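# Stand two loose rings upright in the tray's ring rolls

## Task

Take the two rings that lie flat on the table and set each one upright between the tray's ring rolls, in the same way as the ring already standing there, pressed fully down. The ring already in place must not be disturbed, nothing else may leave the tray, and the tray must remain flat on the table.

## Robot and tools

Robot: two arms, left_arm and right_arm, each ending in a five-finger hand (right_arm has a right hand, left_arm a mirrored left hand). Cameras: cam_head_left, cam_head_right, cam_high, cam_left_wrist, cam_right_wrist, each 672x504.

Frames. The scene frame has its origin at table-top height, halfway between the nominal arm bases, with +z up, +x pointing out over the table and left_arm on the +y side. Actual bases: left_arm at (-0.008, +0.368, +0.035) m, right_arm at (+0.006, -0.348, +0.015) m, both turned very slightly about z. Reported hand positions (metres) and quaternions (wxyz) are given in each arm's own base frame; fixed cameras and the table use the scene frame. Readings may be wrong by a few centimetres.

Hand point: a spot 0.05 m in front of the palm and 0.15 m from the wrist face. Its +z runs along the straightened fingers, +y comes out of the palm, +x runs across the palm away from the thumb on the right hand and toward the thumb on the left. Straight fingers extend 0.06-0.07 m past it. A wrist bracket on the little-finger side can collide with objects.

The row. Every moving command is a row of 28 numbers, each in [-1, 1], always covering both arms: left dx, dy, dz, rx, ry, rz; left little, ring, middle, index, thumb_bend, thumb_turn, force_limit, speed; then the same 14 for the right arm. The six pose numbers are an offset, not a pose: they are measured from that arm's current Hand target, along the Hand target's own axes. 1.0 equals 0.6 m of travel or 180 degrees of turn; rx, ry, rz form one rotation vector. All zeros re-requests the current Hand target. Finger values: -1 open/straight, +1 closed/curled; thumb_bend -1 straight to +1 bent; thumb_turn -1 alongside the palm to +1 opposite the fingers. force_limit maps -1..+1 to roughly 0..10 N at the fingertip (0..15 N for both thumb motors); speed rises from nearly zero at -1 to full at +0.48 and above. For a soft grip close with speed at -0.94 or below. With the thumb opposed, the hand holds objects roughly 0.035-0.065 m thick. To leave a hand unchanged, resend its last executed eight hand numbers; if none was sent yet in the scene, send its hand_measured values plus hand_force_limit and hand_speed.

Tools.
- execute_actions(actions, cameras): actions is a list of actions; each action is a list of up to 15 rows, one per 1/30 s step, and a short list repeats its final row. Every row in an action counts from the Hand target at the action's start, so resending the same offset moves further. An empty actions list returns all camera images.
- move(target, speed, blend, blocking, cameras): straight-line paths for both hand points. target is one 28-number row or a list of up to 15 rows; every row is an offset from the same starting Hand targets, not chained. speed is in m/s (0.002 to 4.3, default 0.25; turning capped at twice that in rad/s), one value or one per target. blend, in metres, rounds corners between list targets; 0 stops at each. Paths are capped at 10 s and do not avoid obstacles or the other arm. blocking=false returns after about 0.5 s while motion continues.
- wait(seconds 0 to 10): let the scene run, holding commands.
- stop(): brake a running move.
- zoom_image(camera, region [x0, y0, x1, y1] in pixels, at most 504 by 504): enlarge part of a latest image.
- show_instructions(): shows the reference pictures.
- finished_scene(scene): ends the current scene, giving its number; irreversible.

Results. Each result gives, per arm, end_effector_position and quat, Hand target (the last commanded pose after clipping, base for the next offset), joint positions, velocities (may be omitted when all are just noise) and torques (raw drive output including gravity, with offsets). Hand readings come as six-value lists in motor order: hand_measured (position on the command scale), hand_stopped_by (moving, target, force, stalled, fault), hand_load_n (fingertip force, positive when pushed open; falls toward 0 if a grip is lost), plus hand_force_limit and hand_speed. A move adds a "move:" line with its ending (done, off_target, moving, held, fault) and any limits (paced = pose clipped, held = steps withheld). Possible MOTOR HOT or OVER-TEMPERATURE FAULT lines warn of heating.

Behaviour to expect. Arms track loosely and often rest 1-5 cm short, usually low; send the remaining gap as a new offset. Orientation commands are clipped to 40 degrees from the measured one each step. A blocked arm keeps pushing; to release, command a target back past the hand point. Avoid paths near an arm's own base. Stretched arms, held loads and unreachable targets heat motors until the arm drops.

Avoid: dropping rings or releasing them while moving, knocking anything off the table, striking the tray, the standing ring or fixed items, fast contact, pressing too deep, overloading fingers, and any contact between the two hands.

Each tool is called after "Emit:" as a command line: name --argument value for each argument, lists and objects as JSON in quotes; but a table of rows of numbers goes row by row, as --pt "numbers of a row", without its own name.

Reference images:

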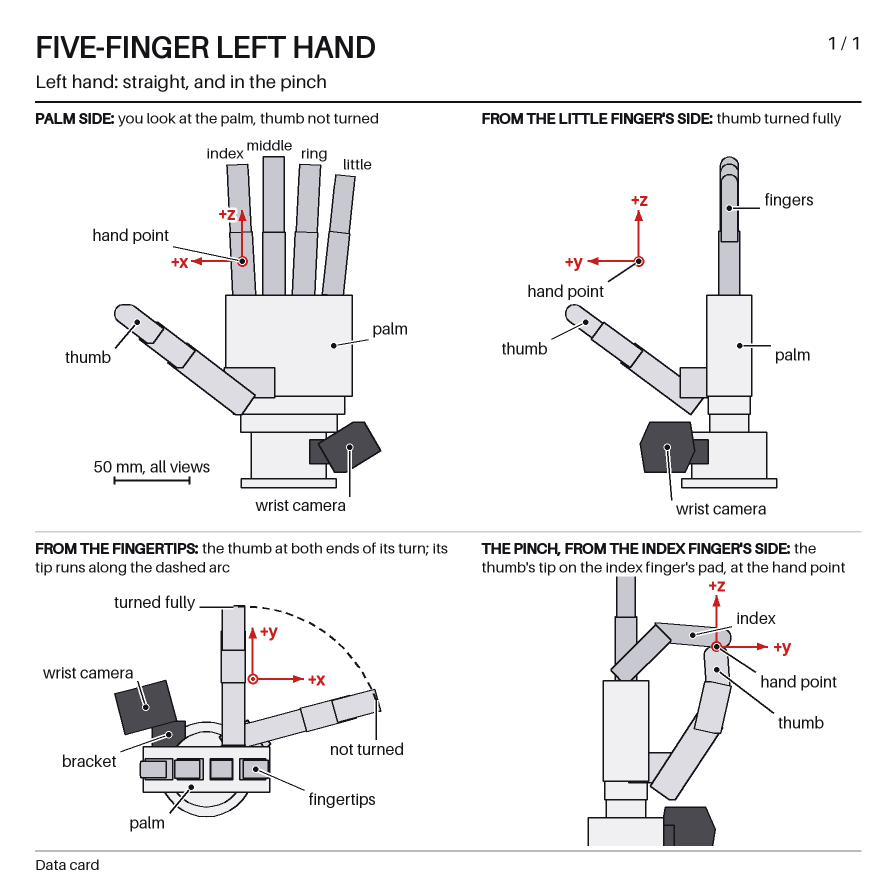

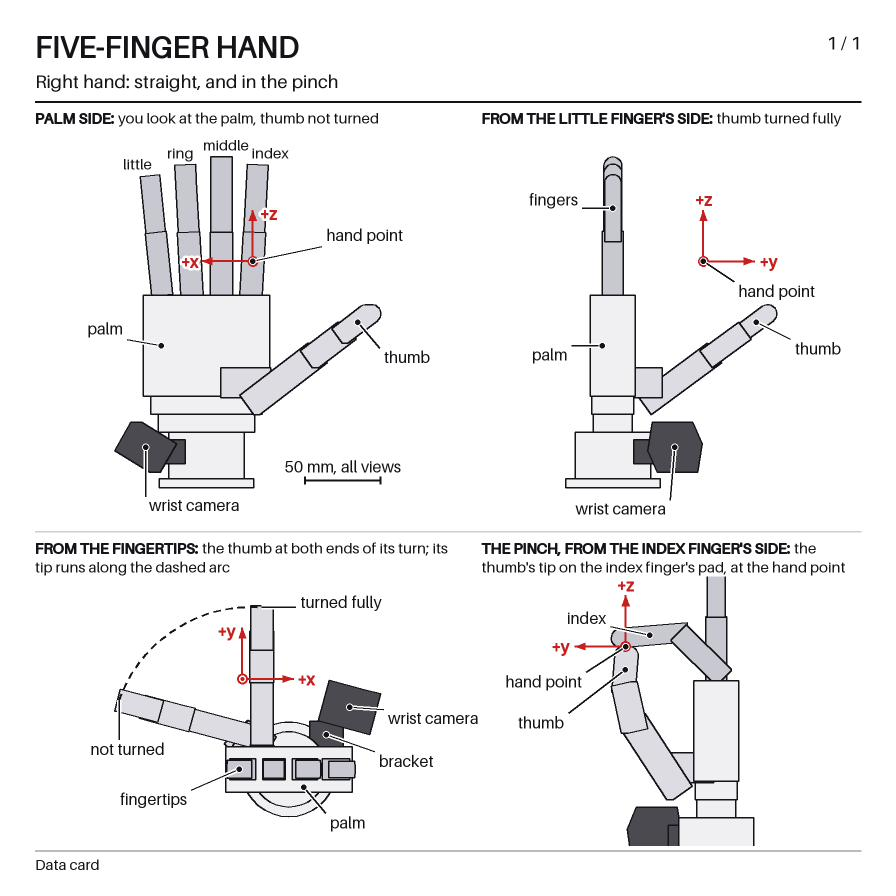

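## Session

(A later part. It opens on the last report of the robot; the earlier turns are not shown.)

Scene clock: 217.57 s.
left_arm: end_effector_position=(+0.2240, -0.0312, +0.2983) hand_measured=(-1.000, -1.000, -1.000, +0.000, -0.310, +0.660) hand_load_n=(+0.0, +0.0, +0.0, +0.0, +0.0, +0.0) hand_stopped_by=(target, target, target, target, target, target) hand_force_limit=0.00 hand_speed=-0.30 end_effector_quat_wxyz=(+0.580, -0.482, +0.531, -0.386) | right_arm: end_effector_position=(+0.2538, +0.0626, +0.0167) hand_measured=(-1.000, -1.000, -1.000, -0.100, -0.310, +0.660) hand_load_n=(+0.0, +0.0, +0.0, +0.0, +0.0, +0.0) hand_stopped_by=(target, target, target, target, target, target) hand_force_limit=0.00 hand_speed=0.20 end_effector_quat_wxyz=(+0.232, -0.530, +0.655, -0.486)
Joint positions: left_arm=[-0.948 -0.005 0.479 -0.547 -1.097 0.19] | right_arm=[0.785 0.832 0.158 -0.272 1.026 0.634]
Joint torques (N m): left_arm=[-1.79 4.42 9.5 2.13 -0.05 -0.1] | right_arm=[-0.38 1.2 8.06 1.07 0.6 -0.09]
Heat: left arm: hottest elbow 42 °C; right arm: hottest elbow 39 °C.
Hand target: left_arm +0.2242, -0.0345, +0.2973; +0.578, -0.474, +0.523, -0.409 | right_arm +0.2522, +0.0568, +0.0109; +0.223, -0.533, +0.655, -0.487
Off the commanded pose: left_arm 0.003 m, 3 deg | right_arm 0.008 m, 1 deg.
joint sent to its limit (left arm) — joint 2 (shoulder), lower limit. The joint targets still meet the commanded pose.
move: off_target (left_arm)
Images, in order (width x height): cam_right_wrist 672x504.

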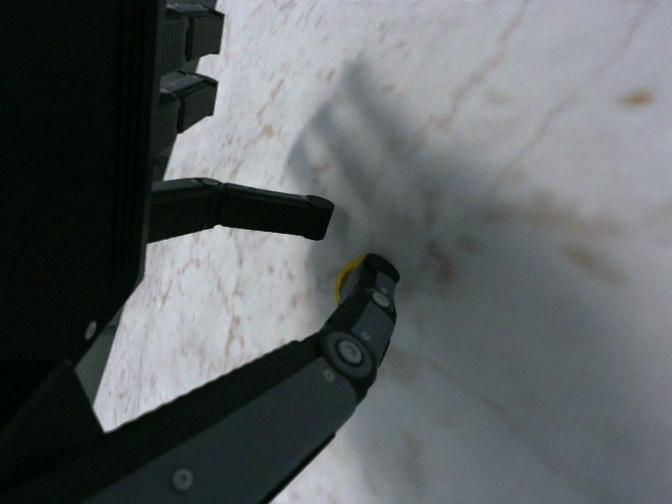

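Emit:
move --target '[0,0,0,0,0,0,-1,-1,-1,0.0,-0.31,0.66,0,-0.3,-0.0034,0.0131,0.0064,0,0,0,-1,-1,-1,-0.1,-0.31,0.66,0,0.2]' --speed 0.05 --cameras '["cam_right_wrist"]'

Emit:
zoom_image --camera "cam_right_wrist" --region '[300, 200, 440, 340]'

Scene clock: 220.97 s.
left_arm: end_effector_position=(+0.2240, -0.0312, +0.2983) hand_measured=(-1.000, -1.000, -1.000, +0.000, -0.310, +0.660) hand_load_n=(+0.0, +0.0, +0.0, +0.0, +0.0, +0.0) hand_stopped_by=(target, target, target, target, target, target) hand_force_limit=0.00 hand_speed=-0.30 end_effector_quat_wxyz=(+0.580, -0.482, +0.531, -0.386) | right_arm: end_effector_position=(+0.2565, +0.0642, +0.0118) hand_measured=(-1.000, -1.000, -1.000, -0.100, -0.310, +0.660) hand_load_n=(+0.0, +0.0, +0.0, -0.5, -0.5, +0.0) hand_stopped_by=(target, target, target, target, target, target) hand_force_limit=0.00 hand_speed=0.20 end_effector_quat_wxyz=(+0.236, -0.527, +0.655, -0.487)
Joint positions: left_arm=[-0.948 -0.005 0.479 -0.547 -1.097 0.19] | right_arm=[0.785 0.874 0.15 -0.21 1.03 0.633]
Joint torques (N m): left_arm=[-1.61 4.31 9.26 1.92 -0.04 -0.12] | right_arm=[-0.44 1.61 7.32 1.09 0.45 -0.04]
Heat: left arm: hottest elbow 42 °C; right arm: hottest elbow 39 °C.
Hand target: left_arm +0.2242, -0.0345, +0.2973; +0.578, -0.474, +0.523, -0.409 | right_arm +0.2522, +0.0568, +0.0019; +0.223, -0.533, +0.655, -0.487
Off the commanded pose: left_arm 0.003 m, 3 deg | right_arm 0.013 m, 2 deg.
joint sent to its limit (left arm) — joint 2 (shoulder), lower limit. The joint targets still meet the commanded pose.
move: off_target (left_arm, right_arm)
Images, in order (width x height): cam_right_wrist 672x504.

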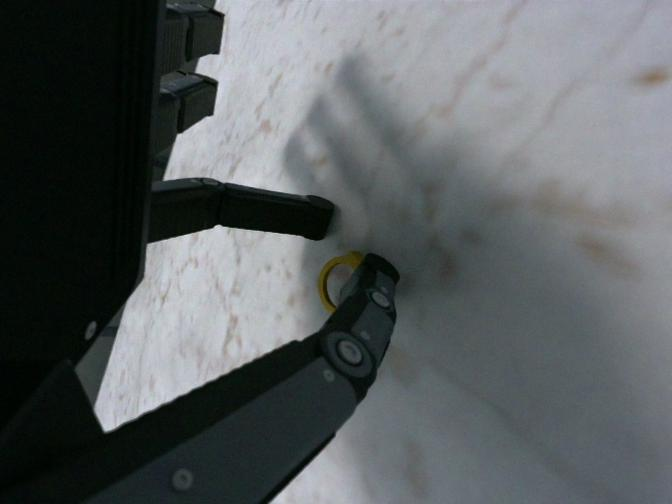

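Scaled by 3.600.

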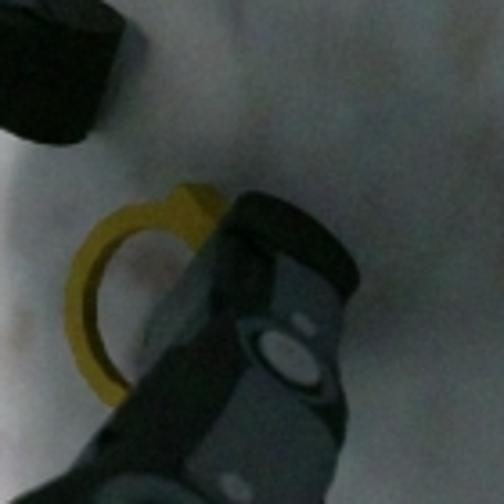

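Emit:
move --target '[0,0,0,0,0,0,-1,-1,-1,0.0,-0.31,0.66,0,-0.3,0.0087,0.0021,0.0004,0,0,0,-1,-1,-1,-0.1,-0.31,0.66,0,0.2]' --speed 0.05 --cameras '["cam_right_wrist"]'

Emit:
zoom_image --camera "cam_right_wrist" --region '[300, 200, 440, 340]'

Scene clock: 225.07 s.
left_arm: end_effector_position=(+0.2240, -0.0312, +0.2983) hand_measured=(-1.000, -1.000, -1.000, +0.000, -0.310, +0.660) hand_load_n=(+0.0, +0.0, +0.0, +0.0, +0.0, +0.0) hand_stopped_by=(target, target, target, target, target, target) hand_force_limit=0.00 hand_speed=-0.30 end_effector_quat_wxyz=(+0.580, -0.482, +0.531, -0.386) | right_arm: end_effector_position=(+0.2560, +0.0629, +0.0106) hand_measured=(-1.000, -1.000, -1.000, -0.100, -0.310, +0.660) hand_load_n=(+0.0, +0.0, +0.0, -1.5, +0.0, +0.0) hand_stopped_by=(target, target, target, target, target, target) hand_force_limit=0.00 hand_speed=0.20 end_effector_quat_wxyz=(+0.237, -0.527, +0.656, -0.485)
Joint positions: left_arm=[-0.948 -0.005 0.479 -0.547 -1.097 0.19] | right_arm=[0.777 0.865 0.142 -0.199 1.02 0.621]
Joint torques (N m): left_arm=[-1.32 4.37 9.59 1.95 -0.06 -0.07] | right_arm=[-0.91 -0.56 6.74 0.96 0.5 -0.15]
Heat: left arm: hottest elbow 42 °C; right arm: hottest elbow 39 °C.
Hand target: left_arm +0.2242, -0.0345, +0.2973; +0.578, -0.474, +0.523, -0.409 | right_arm +0.2501, +0.0520, +0.0020; +0.223, -0.533, +0.655, -0.487
Off the commanded pose: left_arm 0.003 m, 3 deg | right_arm 0.015 m, 2 deg.
joint sent to its limit (left arm) — joint 2 (shoulder), lower limit. The joint targets still meet the commanded pose.
move: off_target (left_arm, right_arm)
Images, in order (width x height): cam_right_wrist 672x504.

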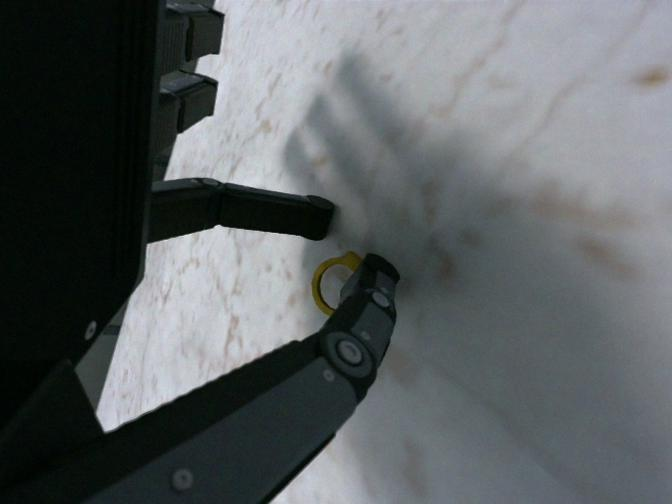

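Scaled by 3.600.

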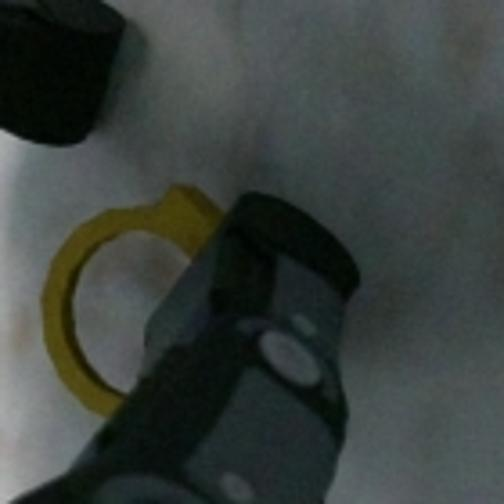

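Emit:
move --target '[0,0,0,0,0,0,-1,-1,-1,0.0,-0.31,0.66,0,-0.3,0.0067,0.0012,0.0012,0,0,0,-1,-1,-1,0.06,-0.31,0.66,0,-0.2]' --speed 0.05 --cameras '["cam_right_wrist"]'

Emit:
zoom_image --camera "cam_right_wrist" --region '[300, 200, 440, 340]'

Scene clock: 230.33 s.
left_arm: end_effector_position=(+0.2240, -0.0312, +0.2983) hand_measured=(-1.000, -1.000, -1.000, +0.000, -0.310, +0.660) hand_load_n=(+0.0, +0.0, +0.0, +0.0, +0.0, +0.0) hand_stopped_by=(target, target, target, target, target, target) hand_force_limit=0.00 hand_speed=-0.30 end_effector_quat_wxyz=(+0.580, -0.482, +0.531, -0.386) | right_arm: end_effector_position=(+0.2554, +0.0589, +0.0105) hand_measured=(-1.000, -1.000, -1.000, +0.060, -0.310, +0.660) hand_load_n=(+0.0, +0.0, +0.0, -0.5, +0.0, +0.0) hand_stopped_by=(target, target, target, target, target, target) hand_force_limit=0.00 hand_speed=-0.20 end_effector_quat_wxyz=(+0.238, -0.526, +0.657, -0.485)
Joint positions: left_arm=[-0.948 -0.005 0.479 -0.547 -1.097 0.19] | right_arm=[0.761 0.842 0.131 -0.192 1.011 0.602]
Joint torques (N m): left_arm=[-2.37 4.95 9.61 2.17 -0.1 -0.11] | right_arm=[-0.79 0.56 6.84 0.83 0.53 -0.19]
Heat: left arm: hottest elbow 41 °C; right arm: hottest elbow 39 °C.
Hand target: left_arm +0.2242, -0.0345, +0.2973; +0.578, -0.474, +0.523, -0.409 | right_arm +0.2489, +0.0479, +0.0019; +0.223, -0.533, +0.655, -0.487
Off the commanded pose: left_arm 0.003 m, 3 deg | right_arm 0.015 m, 2 deg.
joint sent to its limit (left arm) — joint 2 (shoulder), lower limit. The joint targets still meet the commanded pose.
move: off_target (left_arm, right_arm)
Images, in order (width x height): cam_right_wrist 672x504.

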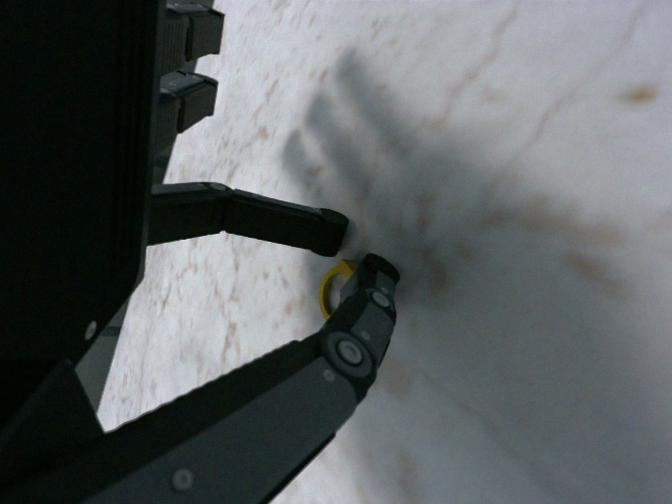

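Scaled by 3.600.

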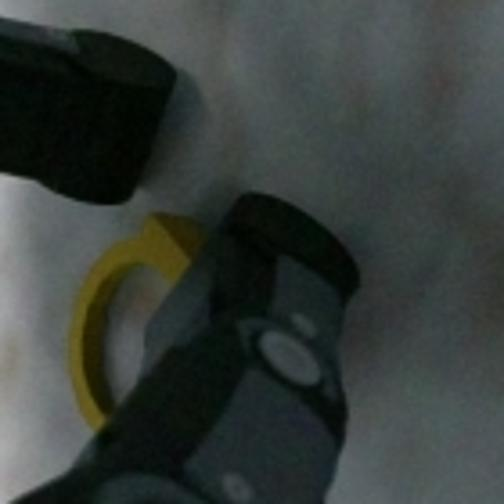

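Emit:
move --target '[0,0,0,0,0,0,-1,-1,-1,0.0,-0.31,0.66,0,-0.3,-0.0015,0.0058,0.0028,0,0,0,-1,-1,-1,0.06,-0.31,0.66,0,-0.2]' --speed 0.05 --cameras '["cam_right_wrist"]'

Emit:
zoom_image --camera "cam_right_wrist" --region '[300, 200, 440, 340]'

Scene clock: 232.90 s.
left_arm: end_effector_position=(+0.2240, -0.0312, +0.2983) hand_measured=(-1.000, -1.000, -1.000, +0.000, -0.310, +0.660) hand_load_n=(+0.0, +0.0, +0.0, +0.0, +0.0, +0.0) hand_stopped_by=(target, target, target, target, target, target) hand_force_limit=0.00 hand_speed=-0.30 end_effector_quat_wxyz=(+0.580, -0.482, +0.531, -0.386) | right_arm: end_effector_position=(+0.2558, +0.0589, +0.0101) hand_measured=(-1.000, -1.000, -1.000, +0.060, -0.310, +0.660) hand_load_n=(-0.5, +0.0, +0.0, -4.0, +0.0, +0.0) hand_stopped_by=(target, target, target, target, target, target) hand_force_limit=0.00 hand_speed=-0.20 end_effector_quat_wxyz=(+0.241, -0.524, +0.657, -0.485)
Joint positions: left_arm=[-0.948 -0.005 0.479 -0.547 -1.097 0.19] | right_arm=[0.761 0.842 0.125 -0.175 1.012 0.598]
Joint torques (N m): left_arm=[-1.73 4.37 9.55 2.11 0 -0.1] | right_arm=[-0.15 1.26 6.83 0.84 0.52 -0.1]
Heat: left arm: hottest elbow 41 °C; right arm: hottest elbow 39 °C.
Hand target: left_arm +0.2242, -0.0345, +0.2973; +0.578, -0.474, +0.523, -0.409 | right_arm +0.2489, +0.0479, -0.0021; +0.223, -0.533, +0.655, -0.487
Off the commanded pose: left_arm 0.003 m, 3 deg | right_arm 0.018 m, 2 deg.
joint sent to its limit (left arm) — joint 2 (shoulder), lower limit. The joint targets still meet the commanded pose.
move: off_target (left_arm, right_arm)
Images, in order (width x height): cam_right_wrist 672x504.

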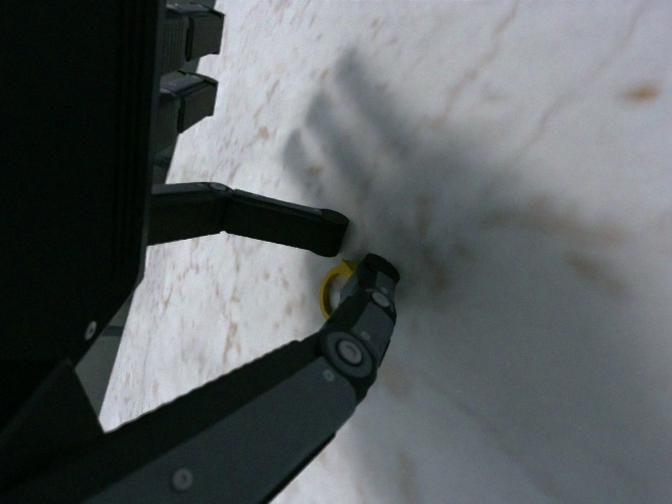

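Scaled by 3.600.

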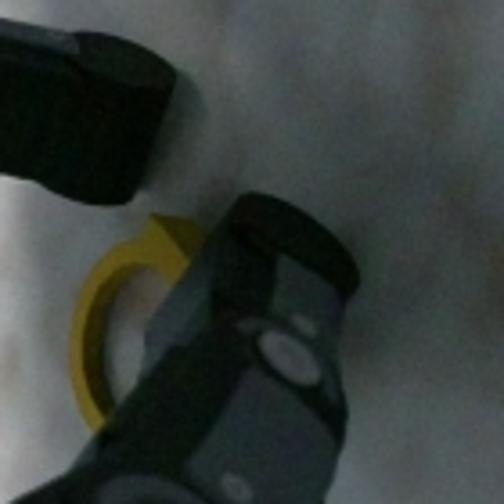

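Emit:
move --target '[0,0,0,0,0,0,-1,-1,-1,0.0,-0.31,0.66,0,-0.3,0.0015,-0.0073,-0.0036,0,0,0,-1,-1,-1,0.3,-0.31,0.66,-0.45,-0.94]' --speed 0.05 --cameras '["cam_right_wrist"]'

Emit:
zoom_image --camera "cam_right_wrist" --region '[300, 200, 440, 340]'

Scene clock: 236.77 s.
left_arm: end_effector_position=(+0.2240, -0.0312, +0.2983) hand_measured=(-1.000, -1.000, -1.000, +0.000, -0.310, +0.660) hand_load_n=(+0.0, +0.0, +0.0, +0.0, +0.0, +0.0) hand_stopped_by=(target, target, target, target, target, target) hand_force_limit=0.00 hand_speed=-0.30 end_effector_quat_wxyz=(+0.580, -0.482, +0.531, -0.386) | right_arm: end_effector_position=(+0.2551, +0.0568, +0.0094) hand_measured=(-1.000, -1.000, -1.000, +0.300, -0.310, +0.660) hand_load_n=(+0.0, +0.0, +0.0, +0.0, -1.5, +0.5) hand_stopped_by=(target, target, target, target, target, target) hand_force_limit=-0.45 hand_speed=-0.94 end_effector_quat_wxyz=(+0.237, -0.525, +0.657, -0.486)
Joint positions: left_arm=[-0.948 -0.005 0.479 -0.547 -1.097 0.19] | right_arm=[0.756 0.841 0.125 -0.181 1.011 0.594]
Joint torques (N m): left_arm=[-1.2 4.31 9.48 2 -0.02 -0.1] | right_arm=[-0.26 0.32 7.53 0.36 0.47 -0.13]
Heat: left arm: hottest elbow 41 °C; right arm: hottest elbow 39 °C.
Hand target: left_arm +0.2242, -0.0345, +0.2973; +0.578, -0.474, +0.523, -0.409 | right_arm +0.2490, +0.0481, +0.0030; +0.223, -0.533, +0.655, -0.487
Off the commanded pose: left_arm 0.003 m, 3 deg | right_arm 0.012 m, 2 deg.
joint sent to its limit (left arm) — joint 2 (shoulder), lower limit. The joint targets still meet the commanded pose.
move: off_target (left_arm, right_arm)
Images, in order (width x height): cam_right_wrist 672x504.

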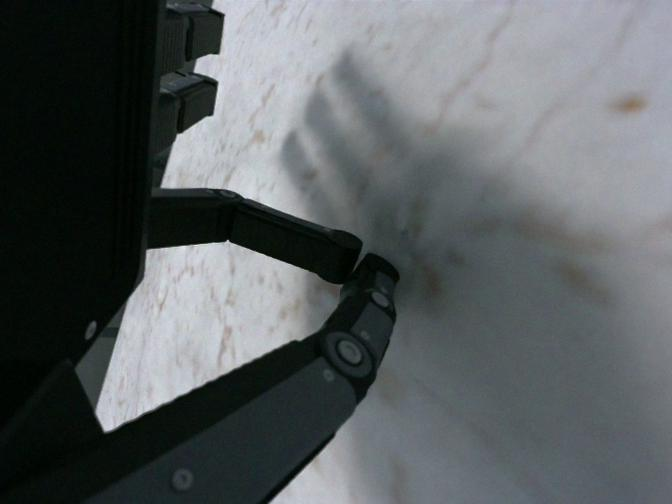

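Scaled by 3.600.

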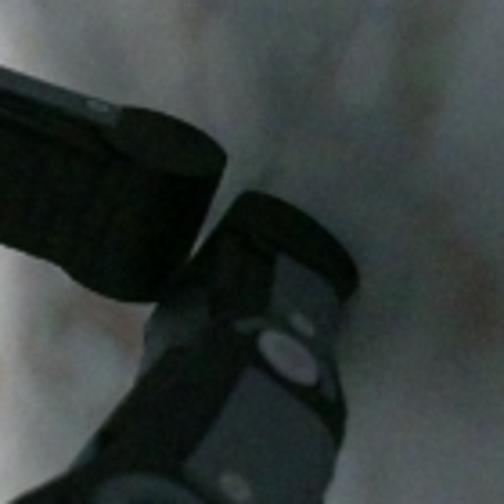

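Emit:
move --pt "0 0 0 0 0 0 -1 -1 -1 0.0 -0.31 0.66 0 -0.3 0 0 0 0 0 0 -1 -1 -1 0.0 -0.31 0.66 -0.45 -0.7" --pt "0 0 0 0 0 0 -1 -1 -1 0.0 -0.31 0.66 0 -0.3 0.01 -0.0365 -0.018 0 0 0 -1 -1 -1 0.0 -0.31 0.66 -0.45 -0.7" --pt "0 0 0 0 0 0 -1 -1 -1 0.0 -0.31 0.66 0 -0.3 0.01 -0.0365 -0.018 0 0 0 -1 -1 -1 0.0 -0.31 -0.6 -0.45 0" --speed 0.05 --cameras '["cam_right_wrist"]'

Scene clock: 241.97 s.
left_arm: end_effector_position=(+0.2240, -0.0312, +0.2983) hand_measured=(-1.000, -1.000, -1.000, +0.000, -0.310, +0.660) hand_load_n=(+0.0, +0.0, +0.0, +0.0, +0.0, +0.0) hand_stopped_by=(target, target, target, target, target, target) hand_force_limit=0.00 hand_speed=-0.30 end_effector_quat_wxyz=(+0.580, -0.482, +0.531, -0.386) | right_arm: end_effector_position=(+0.2394, +0.0411, +0.0131) hand_measured=(-1.000, -1.000, -1.000, +0.000, -0.310, -0.600) hand_load_n=(+0.0, -0.5, +0.0, +0.0, +0.0, +0.0) hand_stopped_by=(target, target, target, target, target, target) hand_force_limit=-0.45 hand_speed=0.00 end_effector_quat_wxyz=(+0.211, -0.543, +0.650, -0.488)
Joint positions: left_arm=[-0.948 -0.005 0.479 -0.547 -1.097 0.19] | right_arm=[0.75 0.715 0.125 -0.359 1.006 0.58]
Joint torques (N m): left_arm=[-1.67 5.01 9.52 1.94 -0.01 -0.15] | right_arm=[0.15 0.5 12.48 0.38 0.63 0.01]
Heat: left arm: hottest elbow 41 °C; right arm: hottest elbow 39 °C.
Hand target: left_arm +0.2242, -0.0345, +0.2973; +0.578, -0.474, +0.523, -0.409 | right_arm +0.2488, +0.0479, +0.0281; +0.223, -0.533, +0.655, -0.487
Off the commanded pose: left_arm 0.003 m, 3 deg | right_arm 0.019 m, 2 deg.
joint sent to its limit (left arm) — joint 2 (shoulder), lower limit. The joint targets still meet the commanded pose.
move: off_target (left_arm, right_arm); target 3's new numbers were sent with right_arm's hand 0.019 m and 2 deg from that target
Images, in order (width x height): cam_right_wrist 672x504.

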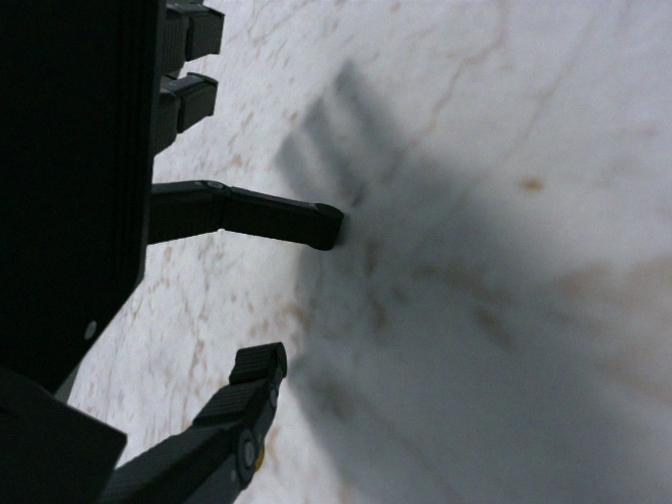

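Emit:
move --target '[0,0,0,0,0,0,-1,-1,-1,0.0,-0.31,0.66,0,-0.3,-0.0273,-0.0577,-0.0213,0,0,0,-1,-1,-1,0.0,-0.31,-0.6,-0.45,0]' --speed 0.08 --cameras '["cam_right_wrist"]'

Scene clock: 247.10 s.
left_arm: end_effector_position=(+0.2240, -0.0312, +0.2983) hand_measured=(-1.000, -1.000, -1.000, +0.000, -0.310, +0.660) hand_load_n=(+0.0, +0.0, +0.0, +0.0, +0.0, +0.0) hand_stopped_by=(target, target, target, target, target, target) hand_force_limit=0.00 hand_speed=-0.30 end_effector_quat_wxyz=(+0.580, -0.482, +0.531, -0.386) | right_arm: end_effector_position=(+0.2499, +0.0546, +0.0422) hand_measured=(-1.000, -1.000, -1.000, +0.000, -0.310, -0.600) hand_load_n=(+0.0, +0.0, +0.0, +0.0, +0.0, +0.0) hand_stopped_by=(target, target, target, target, target, target) hand_force_limit=-0.45 hand_speed=0.00 end_effector_quat_wxyz=(+0.206, -0.539, +0.653, -0.490)
Joint positions: left_arm=[-0.948 -0.005 0.479 -0.547 -1.097 0.19] | right_arm=[0.773 0.736 0.227 -0.492 1.028 0.637]
Joint torques (N m): left_arm=[-1.96 4.25 9.47 2.07 -0.09 -0.12] | right_arm=[1.55 1.32 14.3 0.25 0.85 0.11]
Heat: left arm: hottest elbow 40 °C; right arm: hottest elbow 40 °C.
Hand target: left_arm +0.2242, -0.0345, +0.2973; +0.578, -0.474, +0.523, -0.409 | right_arm +0.2605, +0.0695, +0.0601; +0.223, -0.533, +0.655, -0.487
Off the commanded pose: left_arm 0.003 m, 3 deg | right_arm 0.026 m, 2 deg.
joint sent to its limit (left arm) — joint 2 (shoulder), lower limit. The joint targets still meet the commanded pose.
move: off_target (left_arm, right_arm)
Images, in order (width x height): cam_right_wrist 672x504.

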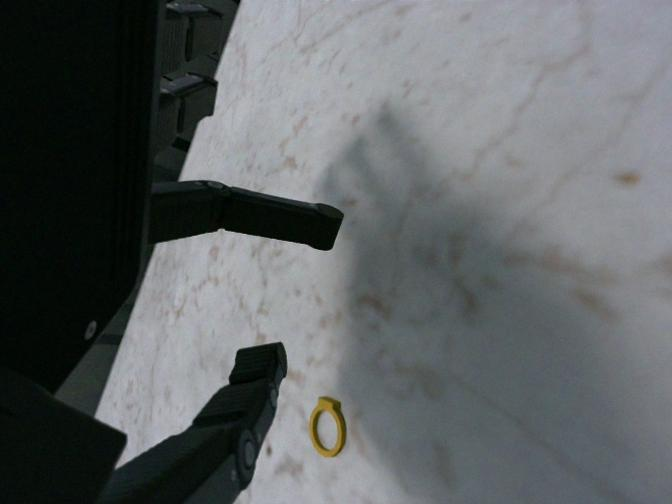

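Emit:
move --pt "0 0 0 0 0 0 -1 -1 -1 0.0 -0.31 0.66 0 -0.3 -0.1107 -0.1688 -0.0642 0 0 0 -1 -1 -1 0.0 -0.31 -0.6 -0.45 0" --pt "0 0 0 0 0 0 -1 -1 -1 0.0 -0.31 0.66 0 -0.3 -0.3588 -0.0502 -0.3623 0.0292 -0.2196 -0.0268 0.15 0.15 0.15 0.15 -1 -1 0.5 0" --speed '[0.15,0.2]' --cameras '["all"]'

Scene clock: 299.87 s.
left_arm: end_effector_position=(+0.2240, -0.0312, +0.2983) hand_measured=(-1.000, -1.000, -1.000, +0.000, -0.310, +0.660) hand_load_n=(+0.0, +0.0, +0.0, +0.0, +0.0, +0.0) hand_stopped_by=(target, target, target, target, target, target) hand_force_limit=0.00 hand_speed=-0.30 end_effector_quat_wxyz=(+0.580, -0.482, +0.531, -0.386) | right_arm: end_effector_position=(+0.1746, +0.3544, +0.1400) hand_measured=(+0.150, +0.150, +0.150, +0.150, -1.000, -1.000) hand_load_n=(+0.0, +0.0, +0.0, +0.0, +0.0, +0.0) hand_stopped_by=(target, target, target, target, target, target) hand_force_limit=0.50 hand_speed=0.00 end_effector_quat_wxyz=(-0.440, +0.673, -0.505, +0.315)
Joint positions: left_arm=[-0.948 -0.005 0.479 -0.547 -1.097 0.19] | right_arm=[1.432 1.026 0.59 -0.378 0.964 0.738]
Joint torques (N m): left_arm=[-2.02 4.37 9.14 2.1 -0.01 -0.1] | right_arm=[1.44 -2.73 9.58 1.2 0.54 -0.06]
Heat: left arm: hottest elbow 38 °C; right arm: hottest elbow 49 °C.
Hand target: left_arm +0.2242, -0.0345, +0.2973; +0.578, -0.474, +0.523, -0.409 | right_arm +0.1703, +0.3549, +0.1300; -0.434, +0.682, -0.496, +0.316
Off the commanded pose: left_arm 0.003 m, 3 deg | right_arm 0.011 m, 2 deg.
joint sent to its limit (left arm) — joint 2 (shoulder), lower limit. The joint targets still meet the commanded pose.
move: off_target (left_arm, right_arm); target 2's new numbers were sent with right_arm's hand 0.011 m and 2 deg from that target

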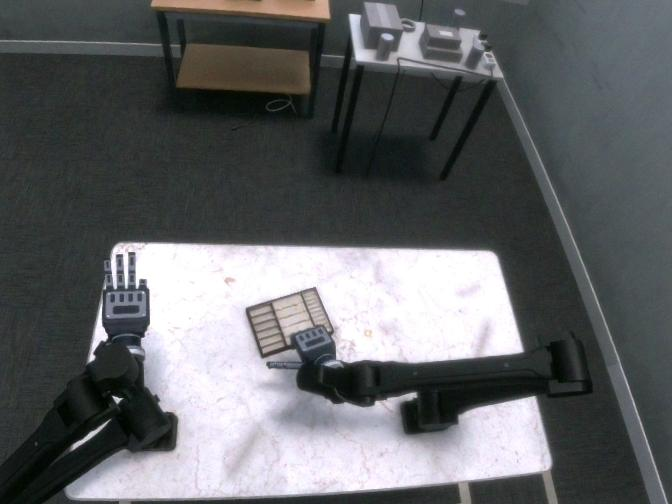

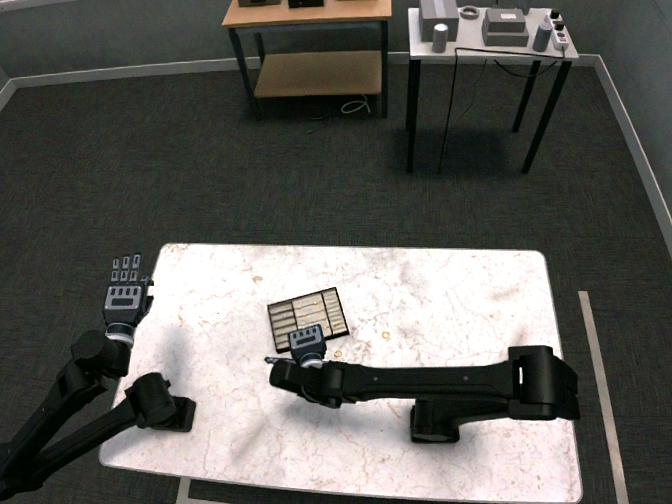

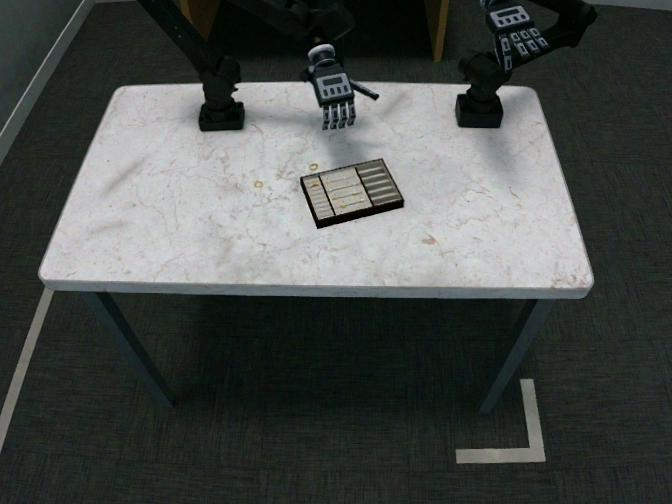

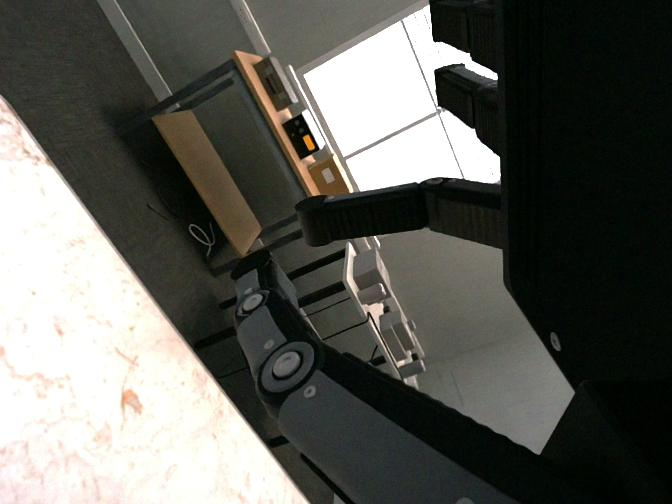

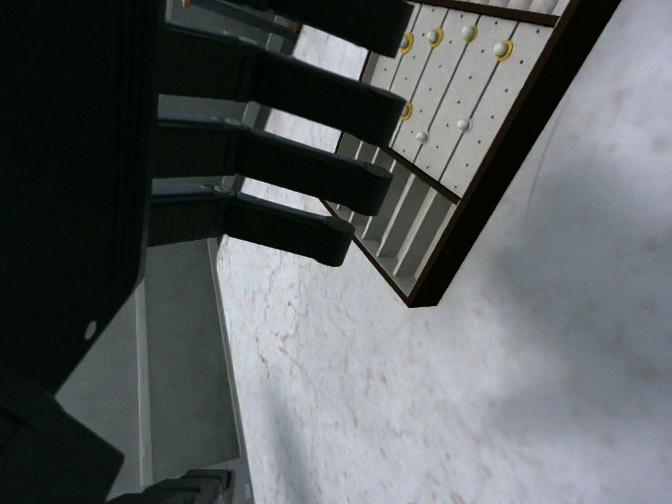

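Emit:
move --target '[0,0,0,0,0,0,-1,-1,-1,0.0,-0.31,0.66,0,-0.3,0.0018,0.165,0.0723,0,0,0,0.15,0.15,0.15,0.15,-1,-1,0.5,0]' --speed 0.1 --cameras '["cam_right_wrist"]'

Scene clock: 307.40 s.
left_arm: end_effector_position=(+0.2240, -0.0312, +0.2983) hand_measured=(-1.000, -1.000, -1.000, +0.000, -0.310, +0.660) hand_load_n=(+0.0, +0.0, -0.5, +0.0, +0.0, +0.0) hand_stopped_by=(target, target, target, target, target, target) hand_force_limit=0.00 hand_speed=-0.30 end_effector_quat_wxyz=(+0.580, -0.482, +0.531, -0.386) | right_arm: end_effector_position=(+0.1731, +0.3547, +0.0304) hand_measured=(+0.150, +0.150, +0.150, +0.150, -1.000, -1.000) hand_load_n=(+0.0, +0.0, +0.0, +0.0, +0.0, -0.5) hand_stopped_by=(target, target, target, target, target, target) hand_force_limit=0.50 hand_speed=0.00 end_effector_quat_wxyz=(-0.439, +0.675, -0.503, +0.315)
Joint positions: left_arm=[-0.948 -0.005 0.479 -0.547 -1.097 0.19] | right_arm=[1.436 1.301 0.424 0.058 0.964 0.739]
Joint torques (N m): left_arm=[-1.2 5.13 9.52 1.96 -0.07 -0.07] | right_arm=[1.79 -4.01 6.93 1.16 0.69 -0.01]
Heat: left arm: hottest elbow 38 °C; right arm: hottest elbow 48 °C.
Hand target: left_arm +0.2242, -0.0345, +0.2973; +0.578, -0.474, +0.523, -0.409 | right_arm +0.1684, +0.3532, +0.0221; -0.435, +0.682, -0.496, +0.316
Off the commanded pose: left_arm 0.003 m, 3 deg | right_arm 0.010 m, 1 deg.
joint sent to its limit (left arm) — joint 2 (shoulder), lower limit. The joint targets still meet the commanded pose.
move: off_target (left_arm)
Images, in order (width x height): cam_right_wrist 672x504.

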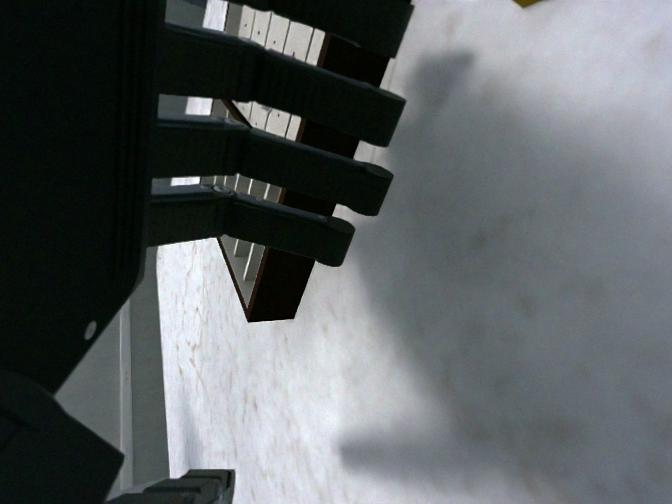

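Emit:
move --pt "0 0 0 0 0 0 -1 -1 -1 0.0 -0.31 0.66 0 -0.3 0.0 0.0181 0.0085 0 0 0 0.15 0.15 0.15 0.15 -1 -1 0.5 0" --pt "0 0 0 0 0 0 -1 -1 -1 0.0 -0.31 0.66 0 -0.3 0.0023 -0.0028 0.0565 0 0 0 0.15 0.15 0.15 0.15 -1 -1 0.5 0" --speed 0.05 --cameras '["cam_right_wrist"]'

Scene clock: 311.07 s.
left_arm: end_effector_position=(+0.2240, -0.0312, +0.2983) hand_measured=(-1.000, -1.000, -1.000, +0.000, -0.310, +0.660) hand_load_n=(+0.0, +0.0, +0.0, +0.0, +0.0, +0.0) hand_stopped_by=(target, target, target, target, target, target) hand_force_limit=0.00 hand_speed=-0.30 end_effector_quat_wxyz=(+0.580, -0.482, +0.531, -0.386) | right_arm: end_effector_position=(+0.1919, +0.3626, +0.0165) hand_measured=(+0.150, +0.150, +0.150, +0.150, -1.000, -1.000) hand_load_n=(+0.0, +0.0, -2.5, +0.0, +0.0, -0.5) hand_stopped_by=(target, target, target, target, target, target) hand_force_limit=0.50 hand_speed=0.00 end_effector_quat_wxyz=(-0.444, +0.679, -0.496, +0.310)
Joint positions: left_arm=[-0.948 -0.005 0.479 -0.547 -1.097 0.19] | right_arm=[1.368 1.381 0.413 0.239 0.9 0.632]
Joint torques (N m): left_arm=[-2.08 4.6 9.54 2.13 -0.09 -0.1] | right_arm=[-0.62 -3.84 7.65 1.1 0.41 -0.07]
Heat: left arm: hottest elbow 38 °C; right arm: hottest elbow 47 °C.
Hand target: left_arm +0.2242, -0.0345, +0.2973; +0.578, -0.474, +0.523, -0.409 | right_arm +0.1987, +0.3615, +0.0093; -0.435, +0.682, -0.496, +0.316
Off the commanded pose: left_arm 0.003 m, 3 deg | right_arm 0.010 m, 1 deg.
joint sent to its limit (left arm) — joint 2 (shoulder), lower limit. The joint targets still meet the commanded pose.
move: off_target (left_arm)
Images, in order (width x height): cam_right_wrist 672x504.

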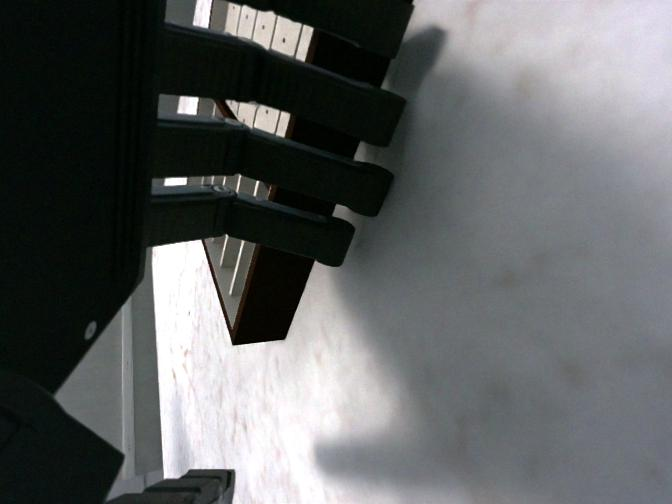

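Emit:
move --target '[0,0,0,0,0,0,-1,-1,-1,0.0,-0.31,0.66,0,-0.3,0.001,-0.0145,0.0153,0,0,0,0.15,0.15,0.15,0.15,-1,-1,0.5,0]' --speed 0.04 --cameras '["cam_right_wrist"]'

Scene clock: 313.30 s.
left_arm: end_effector_position=(+0.2240, -0.0312, +0.2983) hand_measured=(-1.000, -1.000, -1.000, +0.000, -0.310, +0.660) hand_load_n=(+0.0, +0.0, +0.0, +0.0, +0.0, +0.0) hand_stopped_by=(target, target, target, target, target, target) hand_force_limit=0.00 hand_speed=-0.30 end_effector_quat_wxyz=(+0.580, -0.482, +0.531, -0.386) | right_arm: end_effector_position=(+0.2002, +0.3616, +0.0165) hand_measured=(+0.150, +0.150, +0.150, +0.150, -1.000, -1.000) hand_load_n=(+0.0, +0.0, -2.5, +0.0, +0.0, +0.0) hand_stopped_by=(target, target, target, target, target, target) hand_force_limit=0.50 hand_speed=0.00 end_effector_quat_wxyz=(-0.442, +0.682, -0.495, +0.307)
Joint positions: left_arm=[-0.948 -0.005 0.479 -0.547 -1.097 0.19] | right_arm=[1.336 1.382 0.413 0.26 0.87 0.601]
Joint torques (N m): left_arm=[-1.79 4.89 9.32 2.09 -0.03 -0.08] | right_arm=[-0.79 -4.07 8.95 1.11 0.52 -0.12]
Heat: left arm: hottest elbow 38 °C; right arm: hottest elbow 47 °C.
Hand target: left_arm +0.2242, -0.0345, +0.2973; +0.578, -0.474, +0.523, -0.409 | right_arm +0.2104, +0.3645, +0.0132; -0.434, +0.682, -0.496, +0.316
Off the commanded pose: left_arm 0.003 m, 3 deg | right_arm 0.011 m, 1 deg.
joint sent to its limit (left arm) — joint 2 (shoulder), lower limit. The joint targets still meet the commanded pose.
move: off_target (left_arm, right_arm)
Images, in order (width x height): cam_right_wrist 672x504.

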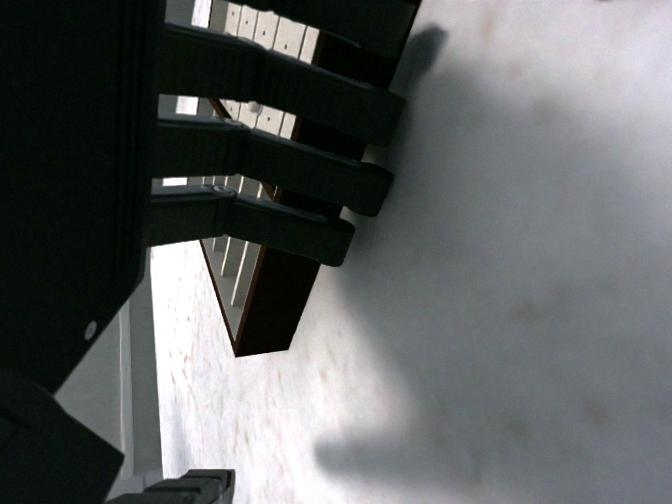

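Emit:
move --target '[0,0,0,0,0,0,-1,-1,-1,0.0,-0.31,0.66,0,-0.3,0.0013,-0.0197,0.0185,0,0,0,0.15,0.15,0.15,0.15,-1,-1,0.5,0]' --speed 0.04 --cameras '["cam_right_wrist","cam_high"]'

Scene clock: 316.93 s.
left_arm: end_effector_position=(+0.2240, -0.0312, +0.2983) hand_measured=(-1.000, -1.000, -1.000, +0.000, -0.310, +0.660) hand_load_n=(+0.0, +0.0, +0.0, +0.0, +0.5, +0.0) hand_stopped_by=(target, target, target, target, target, target) hand_force_limit=0.00 hand_speed=-0.30 end_effector_quat_wxyz=(+0.580, -0.482, +0.531, -0.386) | right_arm: end_effector_position=(+0.2148, +0.3591, +0.0169) hand_measured=(+0.150, +0.150, +0.150, +0.150, -1.000, -1.000) hand_load_n=(+0.0, +0.0, +0.0, -0.5, +0.0, +0.0) hand_stopped_by=(target, target, target, target, target, target) hand_force_limit=0.50 hand_speed=0.00 end_effector_quat_wxyz=(-0.434, +0.686, -0.494, +0.313)
Joint positions: left_arm=[-0.948 -0.005 0.479 -0.547 -1.097 0.19] | right_arm=[1.289 1.386 0.424 0.267 0.839 0.554]
Joint torques (N m): left_arm=[-1.85 4.19 9.51 1.85 -0.04 -0.16] | right_arm=[-0.5 -4.42 9.73 1.36 0.42 -0.05]
Heat: left arm: hottest elbow 38 °C; right arm: hottest elbow 47 °C.
Hand target: left_arm +0.2242, -0.0345, +0.2973; +0.578, -0.474, +0.523, -0.409 | right_arm +0.2248, +0.3685, +0.0192; -0.434, +0.682, -0.496, +0.316
Off the commanded pose: left_arm 0.003 m, 3 deg | right_arm 0.014 m, 1 deg.
joint sent to its limit (left arm) — joint 2 (shoulder), lower limit. The joint targets still meet the commanded pose.
move: off_target (left_arm, right_arm)
Images, in order (width x height): cam_high 672x504, cam_right_wrist 672x504.

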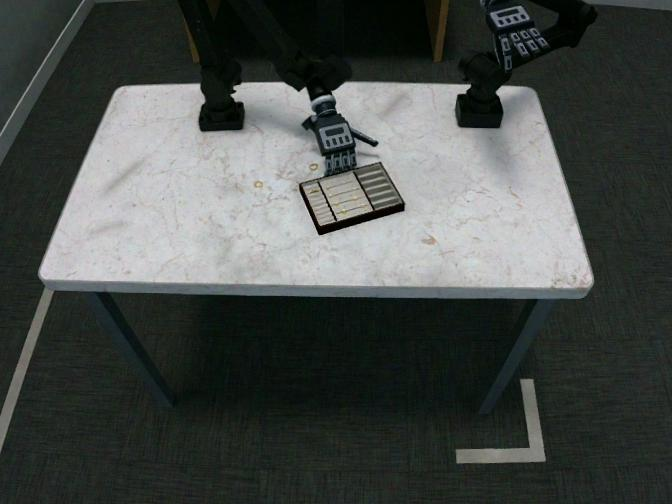

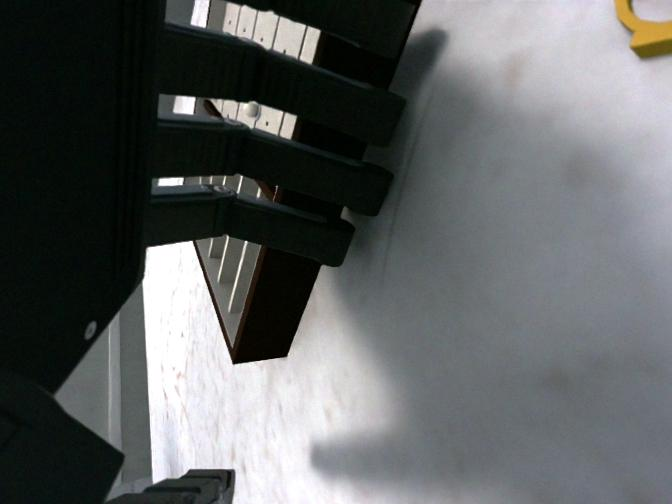

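Emit:
move --target '[0,0,0,0,0,0,-1,-1,-1,0.0,-0.31,0.66,0,-0.3,0.0035,-0.0281,0.0603,0,0,0,0.15,0.15,0.15,0.15,-1,-1,0.5,0]' --speed 0.04 --cameras '["cam_right_wrist","cam_high"]'

Scene clock: 320.40 s.
left_arm: end_effector_position=(+0.2240, -0.0312, +0.2983) hand_measured=(-1.000, -1.000, -1.000, +0.000, -0.310, +0.660) hand_load_n=(+0.0, +0.0, +0.0, +0.0, +0.0, +0.0) hand_stopped_by=(target, target, target, target, target, target) hand_force_limit=0.00 hand_speed=-0.30 end_effector_quat_wxyz=(+0.580, -0.482, +0.531, -0.386) | right_arm: end_effector_position=(+0.2521, +0.3694, +0.0178) hand_measured=(+0.150, +0.150, +0.150, +0.150, -1.000, -1.000) hand_load_n=(+0.0, -0.5, -1.5, +0.0, +0.0, +0.0) hand_stopped_by=(target, target, target, target, target, target) hand_force_limit=0.50 hand_speed=0.00 end_effector_quat_wxyz=(-0.433, +0.686, -0.494, +0.314)
Joint positions: left_arm=[-0.948 -0.005 0.479 -0.547 -1.097 0.19] | right_arm=[1.185 1.445 0.472 0.342 0.758 0.463]
Joint torques (N m): left_arm=[-1.38 4.72 9.39 1.81 -0.05 -0.16] | right_arm=[-0.5 -5.48 10.13 1.46 0.29 -0.06]
Heat: left arm: hottest elbow 38 °C; right arm: hottest elbow 46 °C.
Hand target: left_arm +0.2242, -0.0345, +0.2973; +0.578, -0.474, +0.523, -0.409 | right_arm +0.2635, +0.3788, +0.0193; -0.434, +0.682, -0.496, +0.316
Off the commanded pose: left_arm 0.003 m, 3 deg | right_arm 0.015 m, 1 deg.
joint sent to its limit (left arm) — joint 2 (shoulder), lower limit. The joint targets still meet the commanded pose.
move: off_target (left_arm, right_arm)
Images, in order (width x height): cam_high 672x504, cam_right_wrist 672x504.

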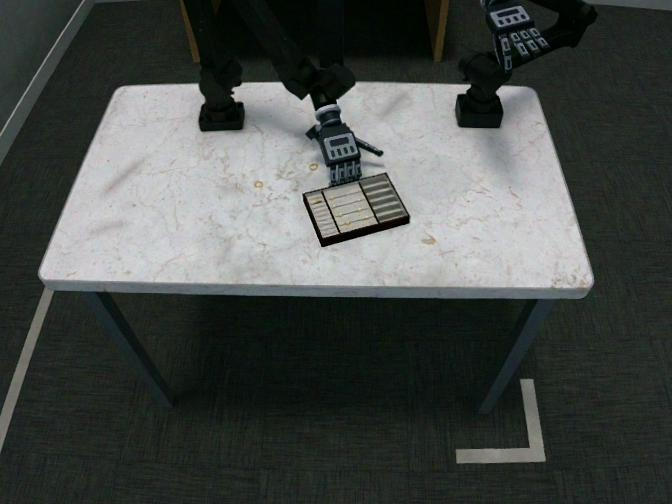

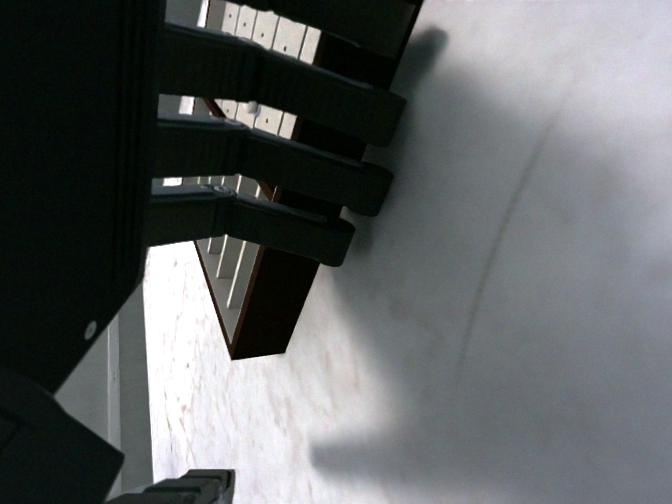

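Emit:
move --target '[0,0,0,0,0,0,-1,-1,-1,0.0,-0.31,0.66,0,-0.3,0.0037,-0.0295,0.0633,0,0,0,0.15,0.15,0.15,0.15,-1,-1,0.5,0]' --speed 0.04 --cameras '["cam_right_wrist","cam_high"]'

Scene clock: 323.20 s.
left_arm: end_effector_position=(+0.2240, -0.0312, +0.2983) hand_measured=(-1.000, -1.000, -1.000, +0.000, -0.310, +0.660) hand_load_n=(+0.0, +0.0, +0.0, +0.0, +0.0, +0.0) hand_stopped_by=(target, target, target, target, target, target) hand_force_limit=0.00 hand_speed=-0.30 end_effector_quat_wxyz=(+0.580, -0.482, +0.531, -0.386) | right_arm: end_effector_position=(+0.2915, +0.3811, +0.0190) hand_measured=(+0.150, +0.150, +0.150, +0.150, -1.000, -1.000) hand_load_n=(+0.0, -0.5, -1.0, +0.0, +0.0, +0.0) hand_stopped_by=(target, target, target, target, target, target) hand_force_limit=0.50 hand_speed=0.00 end_effector_quat_wxyz=(-0.433, +0.685, -0.494, +0.313)
Joint positions: left_arm=[-0.948 -0.005 0.479 -0.547 -1.097 0.19] | right_arm=[1.091 1.509 0.538 0.387 0.681 0.393]
Joint torques (N m): left_arm=[-2.32 4.89 9.39 1.83 -0.03 -0.11] | right_arm=[-0.5 -6.18 10.09 1.42 0.24 -0.08]
Heat: left arm: hottest elbow 38 °C; right arm: hottest elbow 46 °C.
Hand target: left_arm +0.2242, -0.0345, +0.2973; +0.578, -0.474, +0.523, -0.409 | right_arm +0.3040, +0.3895, +0.0193; -0.434, +0.682, -0.496, +0.316
Off the commanded pose: left_arm 0.003 m, 3 deg | right_arm 0.015 m, 1 deg.
joint sent to its limit (left arm) — joint 2 (shoulder), lower limit. The joint targets still meet the commanded pose.
move: off_target (left_arm, right_arm)
Images, in order (width x height): cam_high 672x504, cam_right_wrist 672x504.

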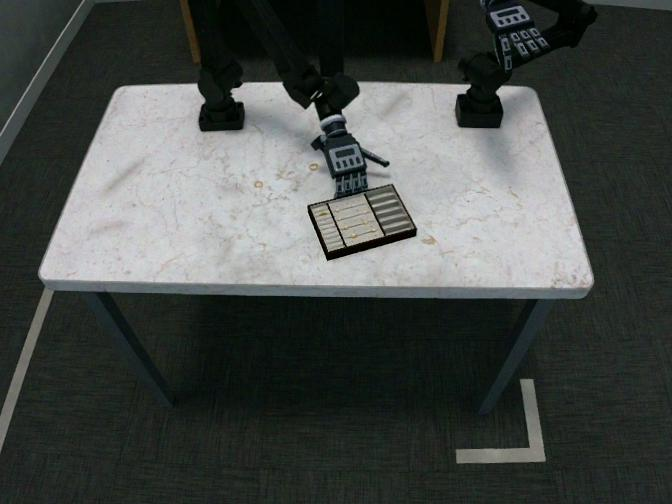

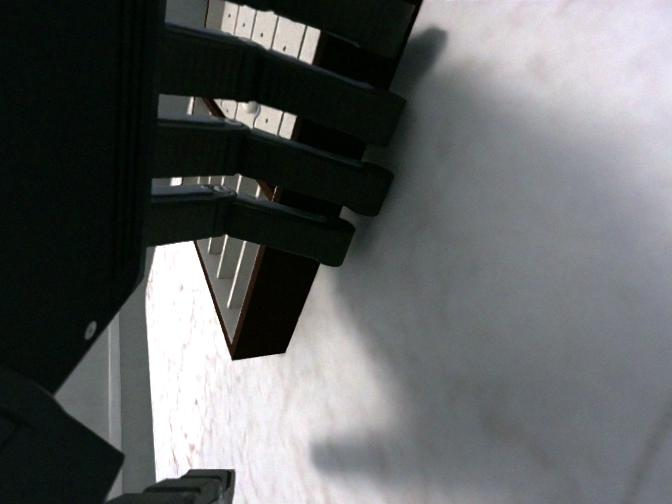

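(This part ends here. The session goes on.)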